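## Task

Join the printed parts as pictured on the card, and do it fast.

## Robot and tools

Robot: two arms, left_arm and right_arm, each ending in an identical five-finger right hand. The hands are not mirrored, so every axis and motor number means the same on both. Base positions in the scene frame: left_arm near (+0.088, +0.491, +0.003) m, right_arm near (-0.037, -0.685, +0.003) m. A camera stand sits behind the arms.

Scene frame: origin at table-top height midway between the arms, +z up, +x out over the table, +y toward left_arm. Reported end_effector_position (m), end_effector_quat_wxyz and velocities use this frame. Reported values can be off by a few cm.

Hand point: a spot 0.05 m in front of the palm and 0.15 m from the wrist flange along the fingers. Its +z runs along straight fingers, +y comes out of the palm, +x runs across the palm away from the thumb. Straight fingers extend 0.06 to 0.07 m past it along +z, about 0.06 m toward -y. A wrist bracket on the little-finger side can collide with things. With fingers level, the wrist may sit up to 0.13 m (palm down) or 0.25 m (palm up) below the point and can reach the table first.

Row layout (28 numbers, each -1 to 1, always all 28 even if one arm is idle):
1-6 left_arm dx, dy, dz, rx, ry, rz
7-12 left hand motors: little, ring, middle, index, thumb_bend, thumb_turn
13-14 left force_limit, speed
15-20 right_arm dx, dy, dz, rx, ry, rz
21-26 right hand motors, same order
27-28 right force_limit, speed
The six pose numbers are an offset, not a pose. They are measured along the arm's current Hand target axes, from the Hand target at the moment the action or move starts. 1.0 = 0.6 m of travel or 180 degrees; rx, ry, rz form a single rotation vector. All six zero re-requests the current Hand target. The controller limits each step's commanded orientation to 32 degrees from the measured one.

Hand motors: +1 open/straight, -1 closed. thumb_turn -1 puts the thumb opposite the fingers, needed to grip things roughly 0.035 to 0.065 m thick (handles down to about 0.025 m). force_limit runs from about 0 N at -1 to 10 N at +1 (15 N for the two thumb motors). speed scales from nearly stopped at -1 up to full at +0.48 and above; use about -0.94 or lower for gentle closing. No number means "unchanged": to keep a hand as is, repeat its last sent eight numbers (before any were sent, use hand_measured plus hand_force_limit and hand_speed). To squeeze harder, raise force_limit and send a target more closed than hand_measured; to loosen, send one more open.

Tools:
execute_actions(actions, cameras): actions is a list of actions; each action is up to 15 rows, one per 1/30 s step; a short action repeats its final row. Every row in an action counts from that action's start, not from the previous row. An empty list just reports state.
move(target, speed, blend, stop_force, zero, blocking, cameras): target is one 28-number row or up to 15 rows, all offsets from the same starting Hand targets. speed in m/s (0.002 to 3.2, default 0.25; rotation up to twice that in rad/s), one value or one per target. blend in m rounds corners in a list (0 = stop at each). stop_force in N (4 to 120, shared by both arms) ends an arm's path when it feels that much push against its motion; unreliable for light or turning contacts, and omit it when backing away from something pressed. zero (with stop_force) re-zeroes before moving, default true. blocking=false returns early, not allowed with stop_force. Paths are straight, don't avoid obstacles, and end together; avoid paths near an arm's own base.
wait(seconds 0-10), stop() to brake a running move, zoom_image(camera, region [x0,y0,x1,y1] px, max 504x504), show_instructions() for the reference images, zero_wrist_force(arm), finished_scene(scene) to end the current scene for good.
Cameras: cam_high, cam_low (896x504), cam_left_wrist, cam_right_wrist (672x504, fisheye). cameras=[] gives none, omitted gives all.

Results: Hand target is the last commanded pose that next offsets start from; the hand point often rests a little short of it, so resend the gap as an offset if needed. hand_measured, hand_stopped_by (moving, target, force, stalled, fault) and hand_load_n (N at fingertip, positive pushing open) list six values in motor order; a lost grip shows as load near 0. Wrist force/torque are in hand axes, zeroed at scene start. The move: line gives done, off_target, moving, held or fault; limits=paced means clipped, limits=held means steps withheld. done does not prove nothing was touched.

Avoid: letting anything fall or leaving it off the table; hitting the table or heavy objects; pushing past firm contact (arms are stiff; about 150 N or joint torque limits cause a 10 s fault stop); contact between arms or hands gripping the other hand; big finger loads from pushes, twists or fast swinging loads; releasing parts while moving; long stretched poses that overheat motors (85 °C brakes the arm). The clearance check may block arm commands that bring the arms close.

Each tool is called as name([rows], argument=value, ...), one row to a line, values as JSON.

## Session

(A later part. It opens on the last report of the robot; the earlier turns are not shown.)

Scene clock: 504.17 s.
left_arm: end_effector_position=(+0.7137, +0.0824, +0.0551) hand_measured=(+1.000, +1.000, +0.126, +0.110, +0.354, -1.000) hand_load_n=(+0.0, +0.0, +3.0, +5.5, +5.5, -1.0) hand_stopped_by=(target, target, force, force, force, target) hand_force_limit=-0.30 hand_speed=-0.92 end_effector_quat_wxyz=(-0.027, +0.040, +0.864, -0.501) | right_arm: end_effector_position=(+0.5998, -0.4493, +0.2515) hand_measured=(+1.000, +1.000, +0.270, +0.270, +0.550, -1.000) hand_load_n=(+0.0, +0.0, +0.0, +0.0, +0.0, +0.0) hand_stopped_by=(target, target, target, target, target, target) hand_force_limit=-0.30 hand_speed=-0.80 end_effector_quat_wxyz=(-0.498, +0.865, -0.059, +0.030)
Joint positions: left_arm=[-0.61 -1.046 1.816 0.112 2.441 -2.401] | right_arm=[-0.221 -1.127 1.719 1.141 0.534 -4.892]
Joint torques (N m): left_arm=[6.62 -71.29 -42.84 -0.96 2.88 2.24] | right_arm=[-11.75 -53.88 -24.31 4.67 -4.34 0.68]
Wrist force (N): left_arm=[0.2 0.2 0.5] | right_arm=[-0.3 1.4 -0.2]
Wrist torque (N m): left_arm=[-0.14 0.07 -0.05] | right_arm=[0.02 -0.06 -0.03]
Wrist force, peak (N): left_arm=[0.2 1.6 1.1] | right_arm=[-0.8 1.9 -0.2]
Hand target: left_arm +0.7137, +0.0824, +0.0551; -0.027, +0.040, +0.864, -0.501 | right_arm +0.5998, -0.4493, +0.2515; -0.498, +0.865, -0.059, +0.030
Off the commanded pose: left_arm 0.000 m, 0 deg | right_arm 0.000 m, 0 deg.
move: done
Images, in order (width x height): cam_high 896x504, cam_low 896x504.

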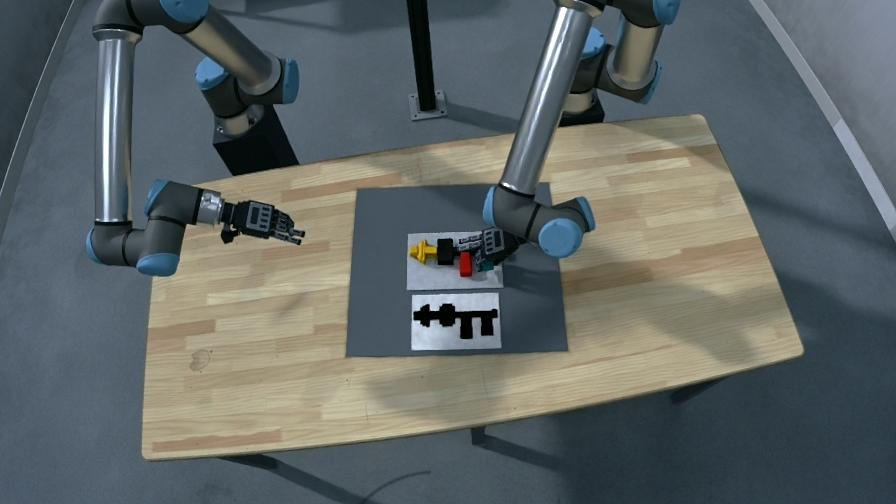

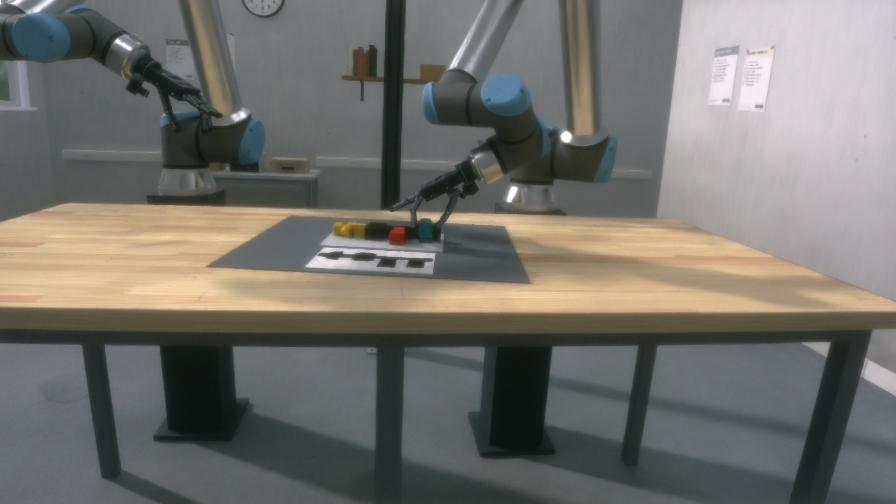

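move(target=[-0.0001, 0.0184, 0.0118, 0, 0, 0, 1, 1, -0.2, -0.2, 0, -1, -0.3, -0.92, 0, 0, 0, 0, 0, 0, 1, 1, 0.27, 0.27, 0.55, -1, -0.3, -0.8], speed=0.04, stop_force=5, cameras=[])

move(target=[0, 0.01155, 0.00667, 0, 0, 0, 1, 1, -0.2, -0.2, 0, -1, -0.3, -0.92, 0, 0, 0, 0, 0, 0, 1, 1, 0.27, 0.27, 0.55, -1, -0.3, -0.8], speed=0.01, stop_force=4, cameras=["cam_high", "cam_low"])

zoom_image(camera="cam_high", region=[455, 230, 515, 290])

zoom_image(camera="cam_low", region=[405, 208, 445, 248])

Scene clock: 514.17 s.
left_arm: end_effector_position=(+0.7136, +0.0818, +0.0420) hand_measured=(+1.000, +1.000, +0.126, +0.110, +0.354, -1.000) hand_load_n=(+0.0, +0.0, +3.0, +5.5, +6.0, -1.0) hand_stopped_by=(target, target, force, force, force, target) hand_force_limit=-0.30 hand_speed=-0.92 end_effector_quat_wxyz=(-0.027, +0.040, +0.864, -0.501) | right_arm: end_effector_position=(+0.5998, -0.4493, +0.2515) hand_measured=(+1.000, +1.000, +0.270, +0.270, +0.550, -1.000) hand_load_n=(+0.0, +0.0, +0.0, +0.0, +0.0, +0.0) hand_stopped_by=(target, target, target, target, target, target) hand_force_limit=-0.30 hand_speed=-0.80 end_effector_quat_wxyz=(-0.498, +0.865, -0.059, +0.030)
Joint positions: left_arm=[-0.611 -1.031 1.82 0.091 2.441 -2.402] | right_arm=[-0.221 -1.127 1.719 1.141 0.534 -4.892]
Joint torques (N m): left_arm=[-9.64 -95.13 -40.55 4.16 -0.64 -1.25] | right_arm=[-12.49 -54.17 -23.09 4.46 -4.61 0.57]
Wrist force (N): left_arm=[0.0 0.4 0.3] | right_arm=[-0.2 1.3 -0.3]
Wrist torque (N m): left_arm=[-0.09 0.09 -0.05] | right_arm=[0.03 -0.07 -0.02]
Wrist force, peak (N): left_arm=[0.2 0.8 0.7] | right_arm=[-0.5 1.9 -0.4]
Hand target: left_arm +0.7136, +0.0818, +0.0420; -0.027, +0.040, +0.864, -0.501 | right_arm +0.5998, -0.4493, +0.2515; -0.498, +0.865, -0.059, +0.030
Off the commanded pose: left_arm 0.000 m, 0 deg | right_arm 0.000 m, 0 deg.
move: done
No camera images: "cameras" was empty.

Scene clock: 515.60 s.
left_arm: end_effector_position=(+0.7136, +0.0818, +0.0339) hand_measured=(+1.000, +1.000, +0.126, +0.110, +0.354, -1.000) hand_load_n=(+0.0, +0.0, +2.0, +5.0, +6.5, +1.0) hand_stopped_by=(target, target, force, force, force, target) hand_force_limit=-0.30 hand_speed=-0.92 end_effector_quat_wxyz=(-0.027, +0.040, +0.864, -0.501) | right_arm: end_effector_position=(+0.5998, -0.4493, +0.2515) hand_measured=(+1.000, +1.000, +0.270, +0.270, +0.550, -1.000) hand_load_n=(+0.0, +0.0, +0.0, +0.0, +0.0, +0.0) hand_stopped_by=(target, target, target, target, target, target) hand_force_limit=-0.30 hand_speed=-0.80 end_effector_quat_wxyz=(-0.498, +0.865, -0.059, +0.030)
Joint positions: left_arm=[-0.611 -1.021 1.823 0.079 2.441 -2.402] | right_arm=[-0.221 -1.127 1.719 1.141 0.534 -4.892]
Joint torques (N m): left_arm=[-15.02 -91.77 -22.89 4.24 -1.6 -3.33] | right_arm=[-12.61 -54.2 -24.84 4.42 -4.42 0.75]
Wrist force (N): left_arm=[-0.8 -0.3 -2.9] | right_arm=[-0.6 1.4 -0.2]
Wrist torque (N m): left_arm=[-0.10 0.22 -0.08] | right_arm=[0.03 -0.01 -0.04]
Wrist force, peak (N): left_arm=[-0.8 -0.3 -2.9] | right_arm=[-0.5 1.7 -0.6]
Hand target: left_arm +0.7136, +0.0818, +0.0340; -0.027, +0.040, +0.864, -0.501 | right_arm +0.5998, -0.4493, +0.2515; -0.498, +0.865, -0.059, +0.030
Off the commanded pose: left_arm 0.000 m, 0 deg | right_arm 0.000 m, 0 deg.
move: done
Images, in order (width x height): cam_high 896x504, cam_low 896x504.

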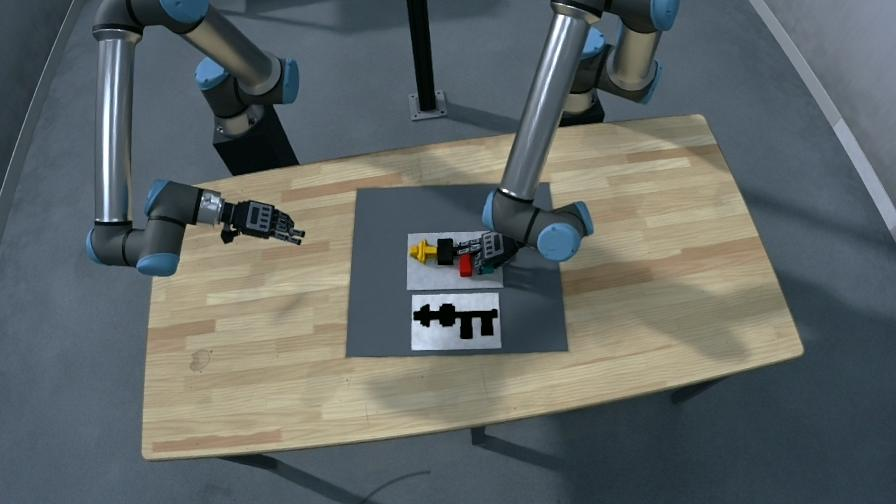

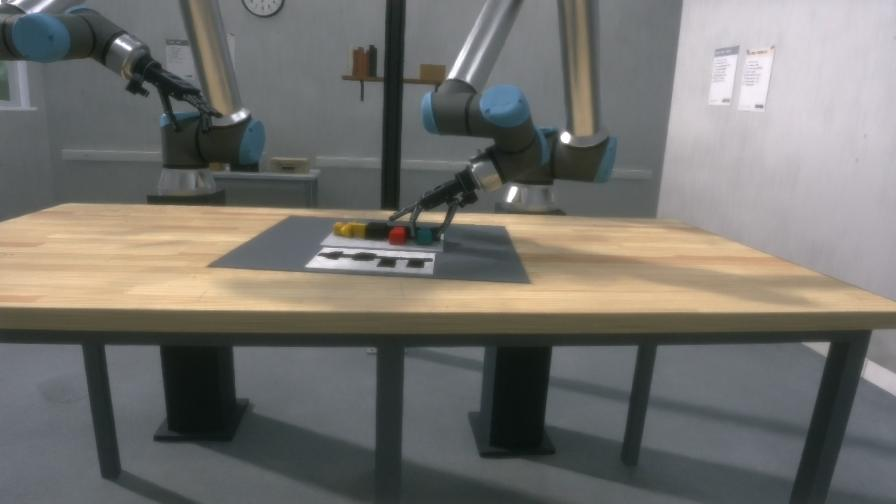

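Scaled by 8.400 from the camera's 896x504 image, which has a finer 1280x720 frame.

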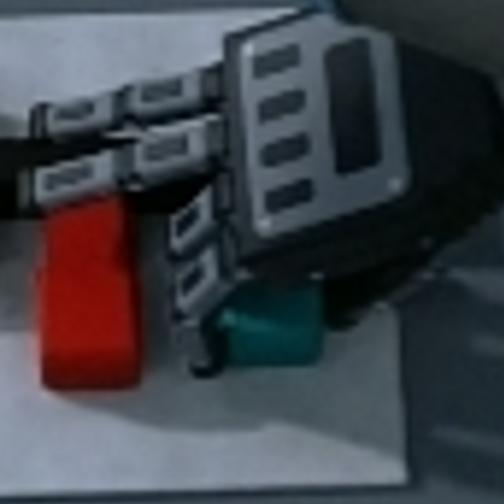

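Scaled by 12.600 from the camera's 896x504 image, which has a finer 1280x720 frame.

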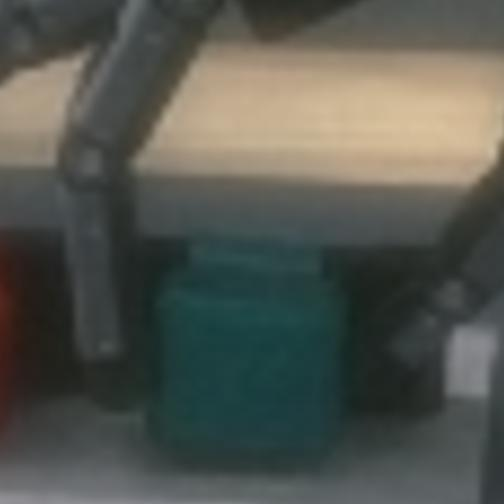

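move(target=[0.0002, 0.0009, -0.0016, 0, 0, 0, 1, 1, -0.2, -0.2, 0, -1, -0.3, -0.92, 0, 0, 0, 0, 0, 0, 1, 1, 0.27, 0.27, 0.55, -1, -0.3, -0.8], speed=0.01, cameras=[])

move(target=[0, 0.01155, 0.00667, 0, 0, 0, 1, 1, -0.2, -0.2, 0, -1, -0.3, -0.92, 0, 0, 0, 0, 0, 0, 1, 1, 0.27, 0.27, 0.55, -1, -0.3, -0.8], speed=0.01, stop_force=6, cameras=["cam_high", "cam_low"])

zoom_image(camera="cam_low", region=[405, 208, 445, 248])

Scene clock: 524.40 s.
left_arm: end_effector_position=(+0.7136, +0.0829, +0.0340) hand_measured=(+1.000, +1.000, +0.126, +0.110, +0.354, -1.000) hand_load_n=(+0.0, +0.0, +3.0, +5.5, +6.0, -1.0) hand_stopped_by=(target, target, force, force, force, target) hand_force_limit=-0.30 hand_speed=-0.92 end_effector_quat_wxyz=(-0.027, +0.040, +0.864, -0.501) | right_arm: end_effector_position=(+0.5998, -0.4493, +0.2515) hand_measured=(+1.000, +1.000, +0.270, +0.270, +0.550, -1.000) hand_load_n=(+0.0, +0.0, +0.0, +0.0, +0.0, -0.5) hand_stopped_by=(target, target, target, target, target, target) hand_force_limit=-0.30 hand_speed=-0.80 end_effector_quat_wxyz=(-0.498, +0.865, -0.059, +0.030)
Joint positions: left_arm=[-0.609 -1.021 1.824 0.08 2.442 -2.4] | right_arm=[-0.221 -1.127 1.719 1.141 0.534 -4.892]
Joint torques (N m): left_arm=[7.7 -95.7 -17.21 4.07 4.21 2.42] | right_arm=[-12.19 -55.45 -23.94 4.55 -4.5 0.59]
Wrist force (N): left_arm=[0.0 0.4 0.4] | right_arm=[-0.4 1.5 -0.4]
Wrist torque (N m): left_arm=[-0.11 0.09 -0.22] | right_arm=[0.04 -0.03 -0.03]
Wrist force, peak (N): left_arm=[-0.7 -0.5 -2.7] | right_arm=[-0.4 1.9 -0.1]
Hand target: left_arm +0.7136, +0.0829, +0.0340; -0.027, +0.040, +0.864, -0.501 | right_arm +0.5998, -0.4493, +0.2515; -0.498, +0.865, -0.059, +0.030
Off the commanded pose: left_arm 0.000 m, 0 deg | right_arm 0.000 m, 0 deg.
move: done
No camera images: "cameras" was empty.

Scene clock: 526.13 s.
left_arm: end_effector_position=(+0.7136, +0.0829, +0.0307) hand_measured=(+1.000, +1.000, +0.126, +0.110, +0.354, -1.000) hand_load_n=(+0.0, +0.0, +2.5, +5.5, +6.0, +1.0) hand_stopped_by=(target, target, force, force, force, target) hand_force_limit=-0.30 hand_speed=-0.92 end_effector_quat_wxyz=(-0.027, +0.040, +0.864, -0.501) | right_arm: end_effector_position=(+0.5998, -0.4493, +0.2515) hand_measured=(+1.000, +1.000, +0.270, +0.270, +0.550, -1.000) hand_load_n=(+0.0, +0.0, +0.0, +0.0, +0.0, +0.0) hand_stopped_by=(target, target, target, target, target, target) hand_force_limit=-0.30 hand_speed=-0.80 end_effector_quat_wxyz=(-0.498, +0.865, -0.059, +0.030)
Joint positions: left_arm=[-0.609 -1.017 1.825 0.074 2.442 -2.4] | right_arm=[-0.221 -1.127 1.719 1.141 0.534 -4.892]
Joint torques (N m): left_arm=[2.43 -93.94 -38.31 4.18 2.95 0.05] | right_arm=[-11.77 -55.41 -23.22 4.37 -4.2 0.47]
Wrist force (N): left_arm=[-0.7 -0.2 -1.3] | right_arm=[-0.3 1.2 -0.3]
Wrist torque (N m): left_arm=[-0.15 0.14 -0.20] | right_arm=[0.00 -0.06 -0.03]
Wrist force, peak (N): left_arm=[0.6 -7.3 -6.1] | right_arm=[-0.6 1.7 -0.1]
Hand target: left_arm +0.7136, +0.0829, +0.0307; -0.027, +0.040, +0.864, -0.501 (not the last commanded pose) | right_arm +0.5998, -0.4493, +0.2515; -0.498, +0.865, -0.059, +0.030
Off the commanded pose: left_arm 0.005 m, 0 deg | right_arm 0.000 m, 0 deg.
move: contact (left_arm)
Images, in order (width x height): cam_high 896x504, cam_low 896x504.

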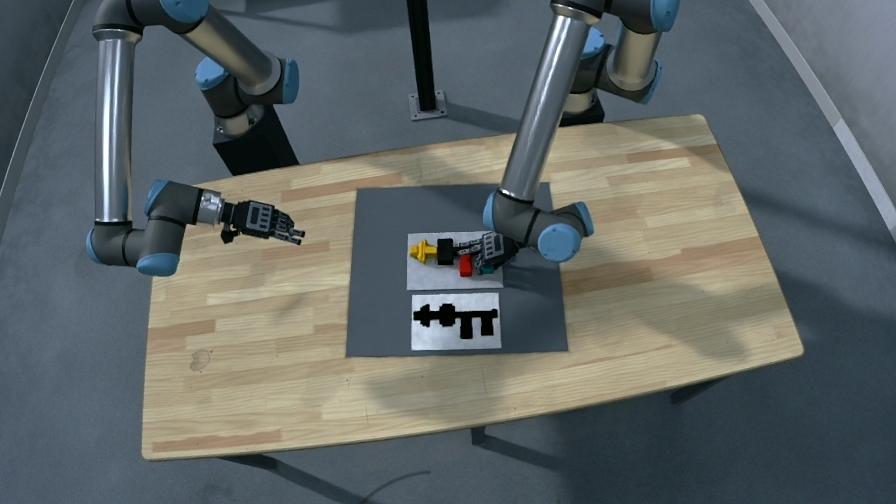

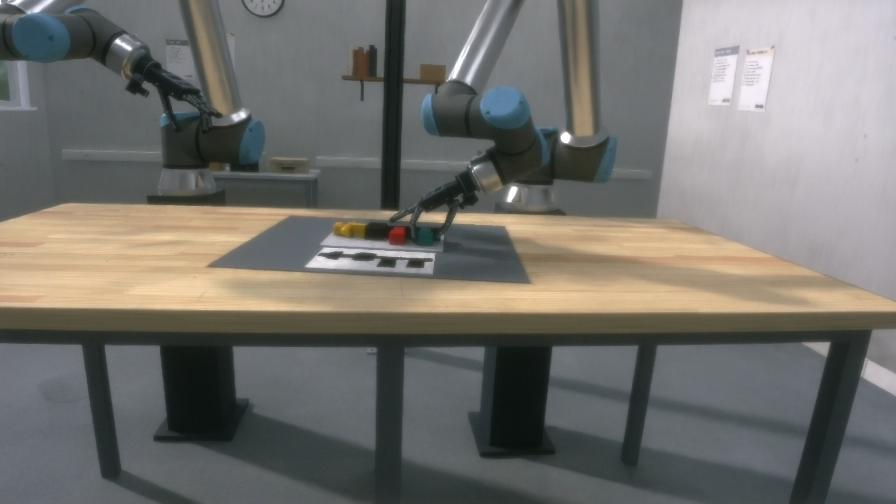

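Scaled by 12.600 from the camera's 896x504 image, which has a finer 1280x720 frame.

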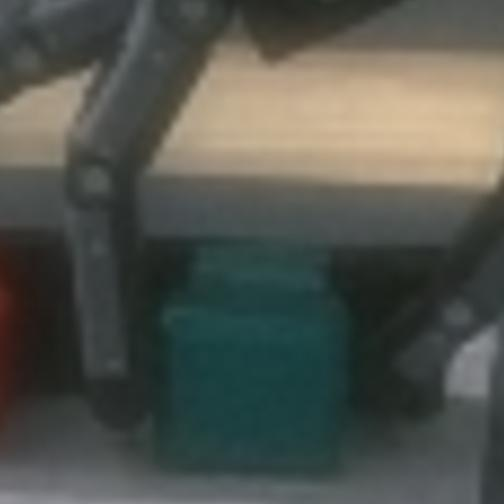

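move([
  [0.0001, 0.0004, -0.0008, 0, 0, 0, 1, 1, -0.2, -0.2, 0, -1, -0.3, -0.92, 0, 0, 0, 0, 0, 0, 1, 1, 0.27, 0.27, 0.55, -1, -0.3, -0.8],
  [0.0001, 0.0054, 0.0021, 0, 0, 0, 1, 1, -0.2, -0.2, 0, -1, -0.3, -0.92, 0, 0, 0, 0, 0, 0, 1, 1, 0.27, 0.27, 0.55, -1, -0.3, -0.8],
], speed=0.008, stop_force=9, cameras=[])

move([
  [0, 0, 0, 0, 0, 0, 1, 1, 0.2, 0.2, 0.55, -1, -0.3, -0.8, 0, 0, 0, 0, 0, 0, 1, 1, 0.27, 0.27, 0.55, -1, -0.3, -0.8],
  [0, -0.1155, -0.0667, 0, 0, 0, 1, 1, 0.2, 0.2, 0.55, -1, -0.3, -0.8, 0, 0, 0, 0, 0, 0, 1, 1, 0.27, 0.27, 0.55, -1, -0.3, -0.8],
  [0.25, -0.1732, -0.1, 0, 0, 0, 1, 1, 0.2, 0.2, 0.55, -1, -0.3, -0.8, 0, 0, 0, 0, 0, 0, 1, 1, 0.27, 0.27, 0.55, -1, -0.3, -0.8],
], speed=[0.05, 0.1, 0.2], cameras=["cam_high", "cam_low", "cam_left_wrist"])

zoom_image(camera="cam_high", region=[405, 225, 515, 290])

zoom_image(camera="cam_low", region=[330, 210, 450, 255])

zoom_image(camera="cam_left_wrist", region=[350, 100, 600, 300])

Scene clock: 538.67 s.
left_arm: end_effector_position=(+0.7137, +0.0834, +0.0300) hand_measured=(+1.000, +1.000, +0.126, +0.110, +0.354, -1.000) hand_load_n=(+0.0, +0.0, +3.0, +6.0, +4.5, -0.5) hand_stopped_by=(target, target, force, force, force, target) hand_force_limit=-0.30 hand_speed=-0.92 end_effector_quat_wxyz=(-0.027, +0.040, +0.864, -0.501) | right_arm: end_effector_position=(+0.5998, -0.4493, +0.2515) hand_measured=(+1.000, +1.000, +0.270, +0.270, +0.550, -1.000) hand_load_n=(+0.0, +0.0, +0.0, +0.0, +0.0, +0.0) hand_stopped_by=(target, target, target, target, target, target) hand_force_limit=-0.30 hand_speed=-0.80 end_effector_quat_wxyz=(-0.498, +0.865, -0.059, +0.030)
Joint positions: left_arm=[-0.609 -1.016 1.825 0.073 2.442 -2.399] | right_arm=[-0.221 -1.127 1.719 1.141 0.534 -4.892]
Joint torques (N m): left_arm=[5.57 -94.14 -39.93 4.42 0.28 2.5] | right_arm=[-9.88 -54.81 -24.36 4.18 -4.45 0.52]
Wrist force (N): left_arm=[0.2 -2.5 -0.4] | right_arm=[-0.6 1.2 -0.3]
Wrist torque (N m): left_arm=[-0.15 0.06 -0.20] | right_arm=[0.01 -0.01 -0.05]
Wrist force, peak (N): left_arm=[1.7 -11.1 -6.4] | right_arm=[-0.2 1.8 -0.6]
Hand target: left_arm +0.7137, +0.0834, +0.0300; -0.027, +0.040, +0.864, -0.501 (not the last commanded pose) | right_arm +0.5998, -0.4493, +0.2515; -0.498, +0.865, -0.059, +0.030
Off the commanded pose: left_arm 0.003 m, 0 deg | right_arm 0.000 m, 0 deg.
move: contact (left_arm); path passed 1 of 2 targets
No camera images: "cameras" was empty.

Scene clock: 541.87 s.
left_arm: end_effector_position=(+0.5652, +0.0982, +0.1509) hand_measured=(+1.000, +1.000, +0.200, +0.200, +0.550, -1.000) hand_load_n=(+0.0, +0.0, +0.0, +0.0, +0.0, +0.0) hand_stopped_by=(target, target, target, target, target, target) hand_force_limit=-0.30 hand_speed=-0.80 end_effector_quat_wxyz=(-0.027, +0.041, +0.864, -0.501) | right_arm: end_effector_position=(+0.5998, -0.4493, +0.2515) hand_measured=(+1.000, +1.000, +0.270, +0.270, +0.550, -1.000) hand_load_n=(+0.0, -0.5, +0.0, +0.0, +0.0, +0.0) hand_stopped_by=(target, target, target, target, target, target) hand_force_limit=-0.30 hand_speed=-0.80 end_effector_quat_wxyz=(-0.498, +0.865, -0.059, +0.030)
Joint positions: left_arm=[-0.754 -1.382 2.072 0.078 2.343 -2.556] | right_arm=[-0.221 -1.127 1.719 1.141 0.534 -4.892]
Joint torques (N m): left_arm=[-9.83 -64.9 -27.73 3.59 3.28 0.66] | right_arm=[-13.26 -54.31 -23.67 4.07 -4.49 0.58]
Wrist force (N): left_arm=[-0.2 0.1 0.4] | right_arm=[-0.6 1.1 -0.6]
Wrist torque (N m): left_arm=[-0.09 0.11 -0.26] | right_arm=[0.01 -0.01 -0.05]
Wrist force, peak (N): left_arm=[-2.4 0.3 0.5] | right_arm=[-0.9 1.6 -0.6]
Hand target: left_arm +0.5651, +0.0982, +0.1509; -0.027, +0.040, +0.864, -0.501 | right_arm +0.5998, -0.4493, +0.2515; -0.498, +0.865, -0.059, +0.030
Off the commanded pose: left_arm 0.000 m, 0 deg | right_arm 0.000 m, 0 deg.
move: done
camera_calibration:
cam_left_wrist: T_world_to_cam=[[-0.2126, 0.533554, -0.818609, 0.184752], [0.867629, 0.488434, 0.093021, -0.556987], [0.449468, -0.690472, -0.566768, 0.0119824], [0, 0, 0, 1]] pos_world=[0.51715, 0.181749, 0.209843]
Images, in order (width x height): cam_high 896x504, cam_low 896x504, cam_left_wrist 672x504.

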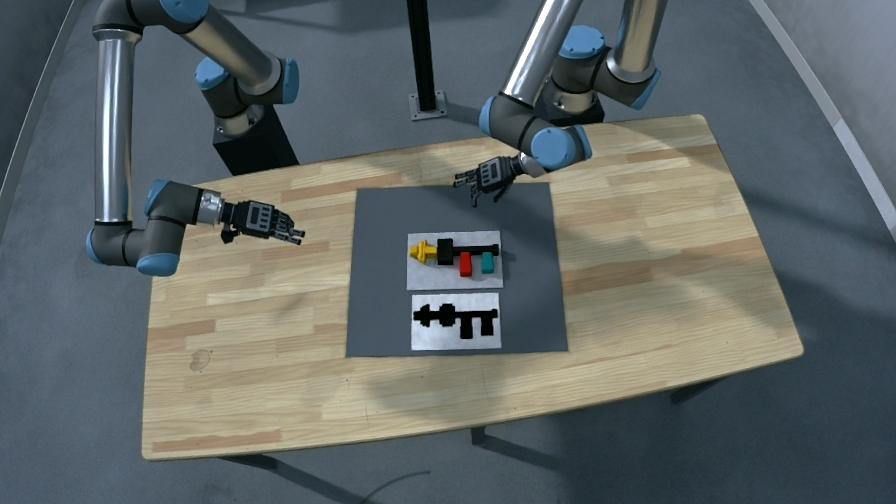

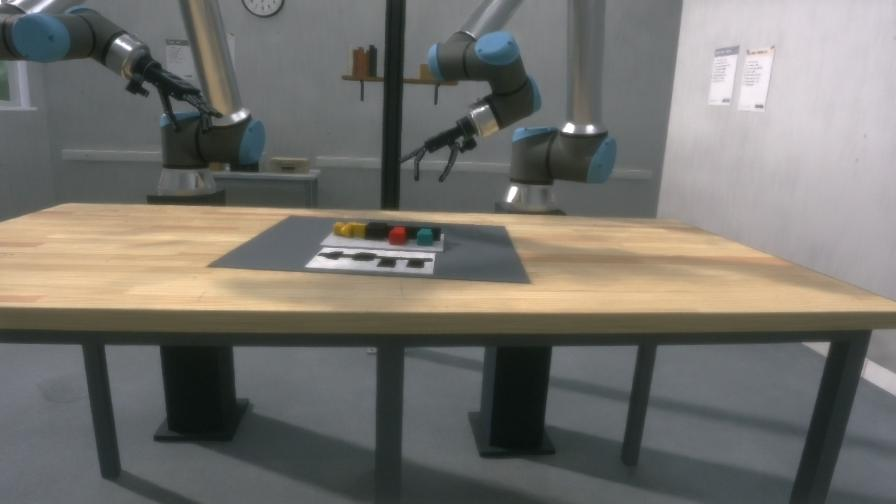

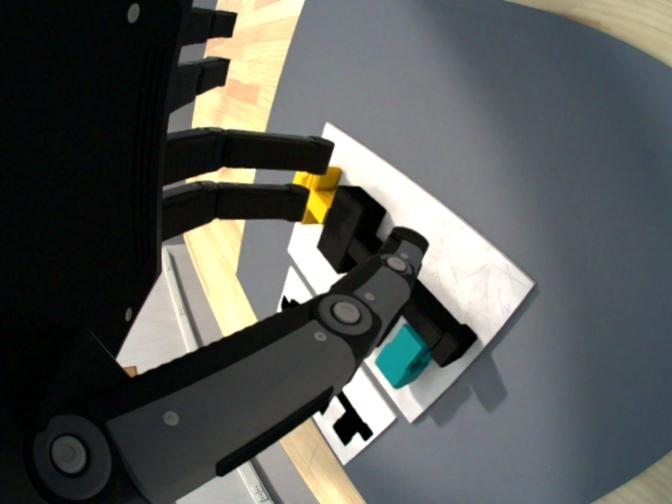

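Scaled by 4.582 from the camera's 896x504 image, which has a finer 1280x720 frame.

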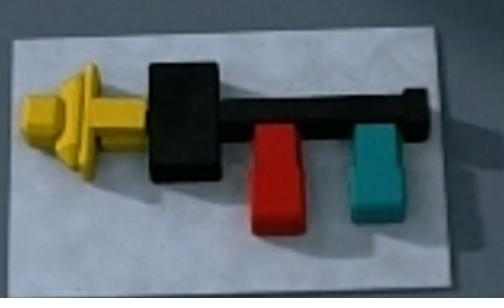

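Scaled by 4.200 from the camera's 896x504 image, which has a finer 1280x720 frame.

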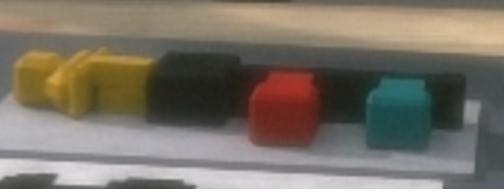

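Scaled by 2.016 from the camera's 672x504 image, which has a finer 960x720 frame.

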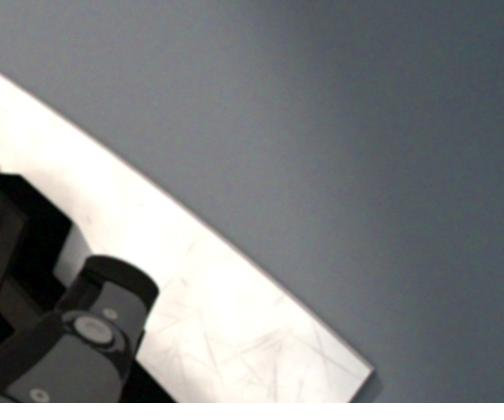

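finished_scene(scene=2)

The scene is finished: the task was done.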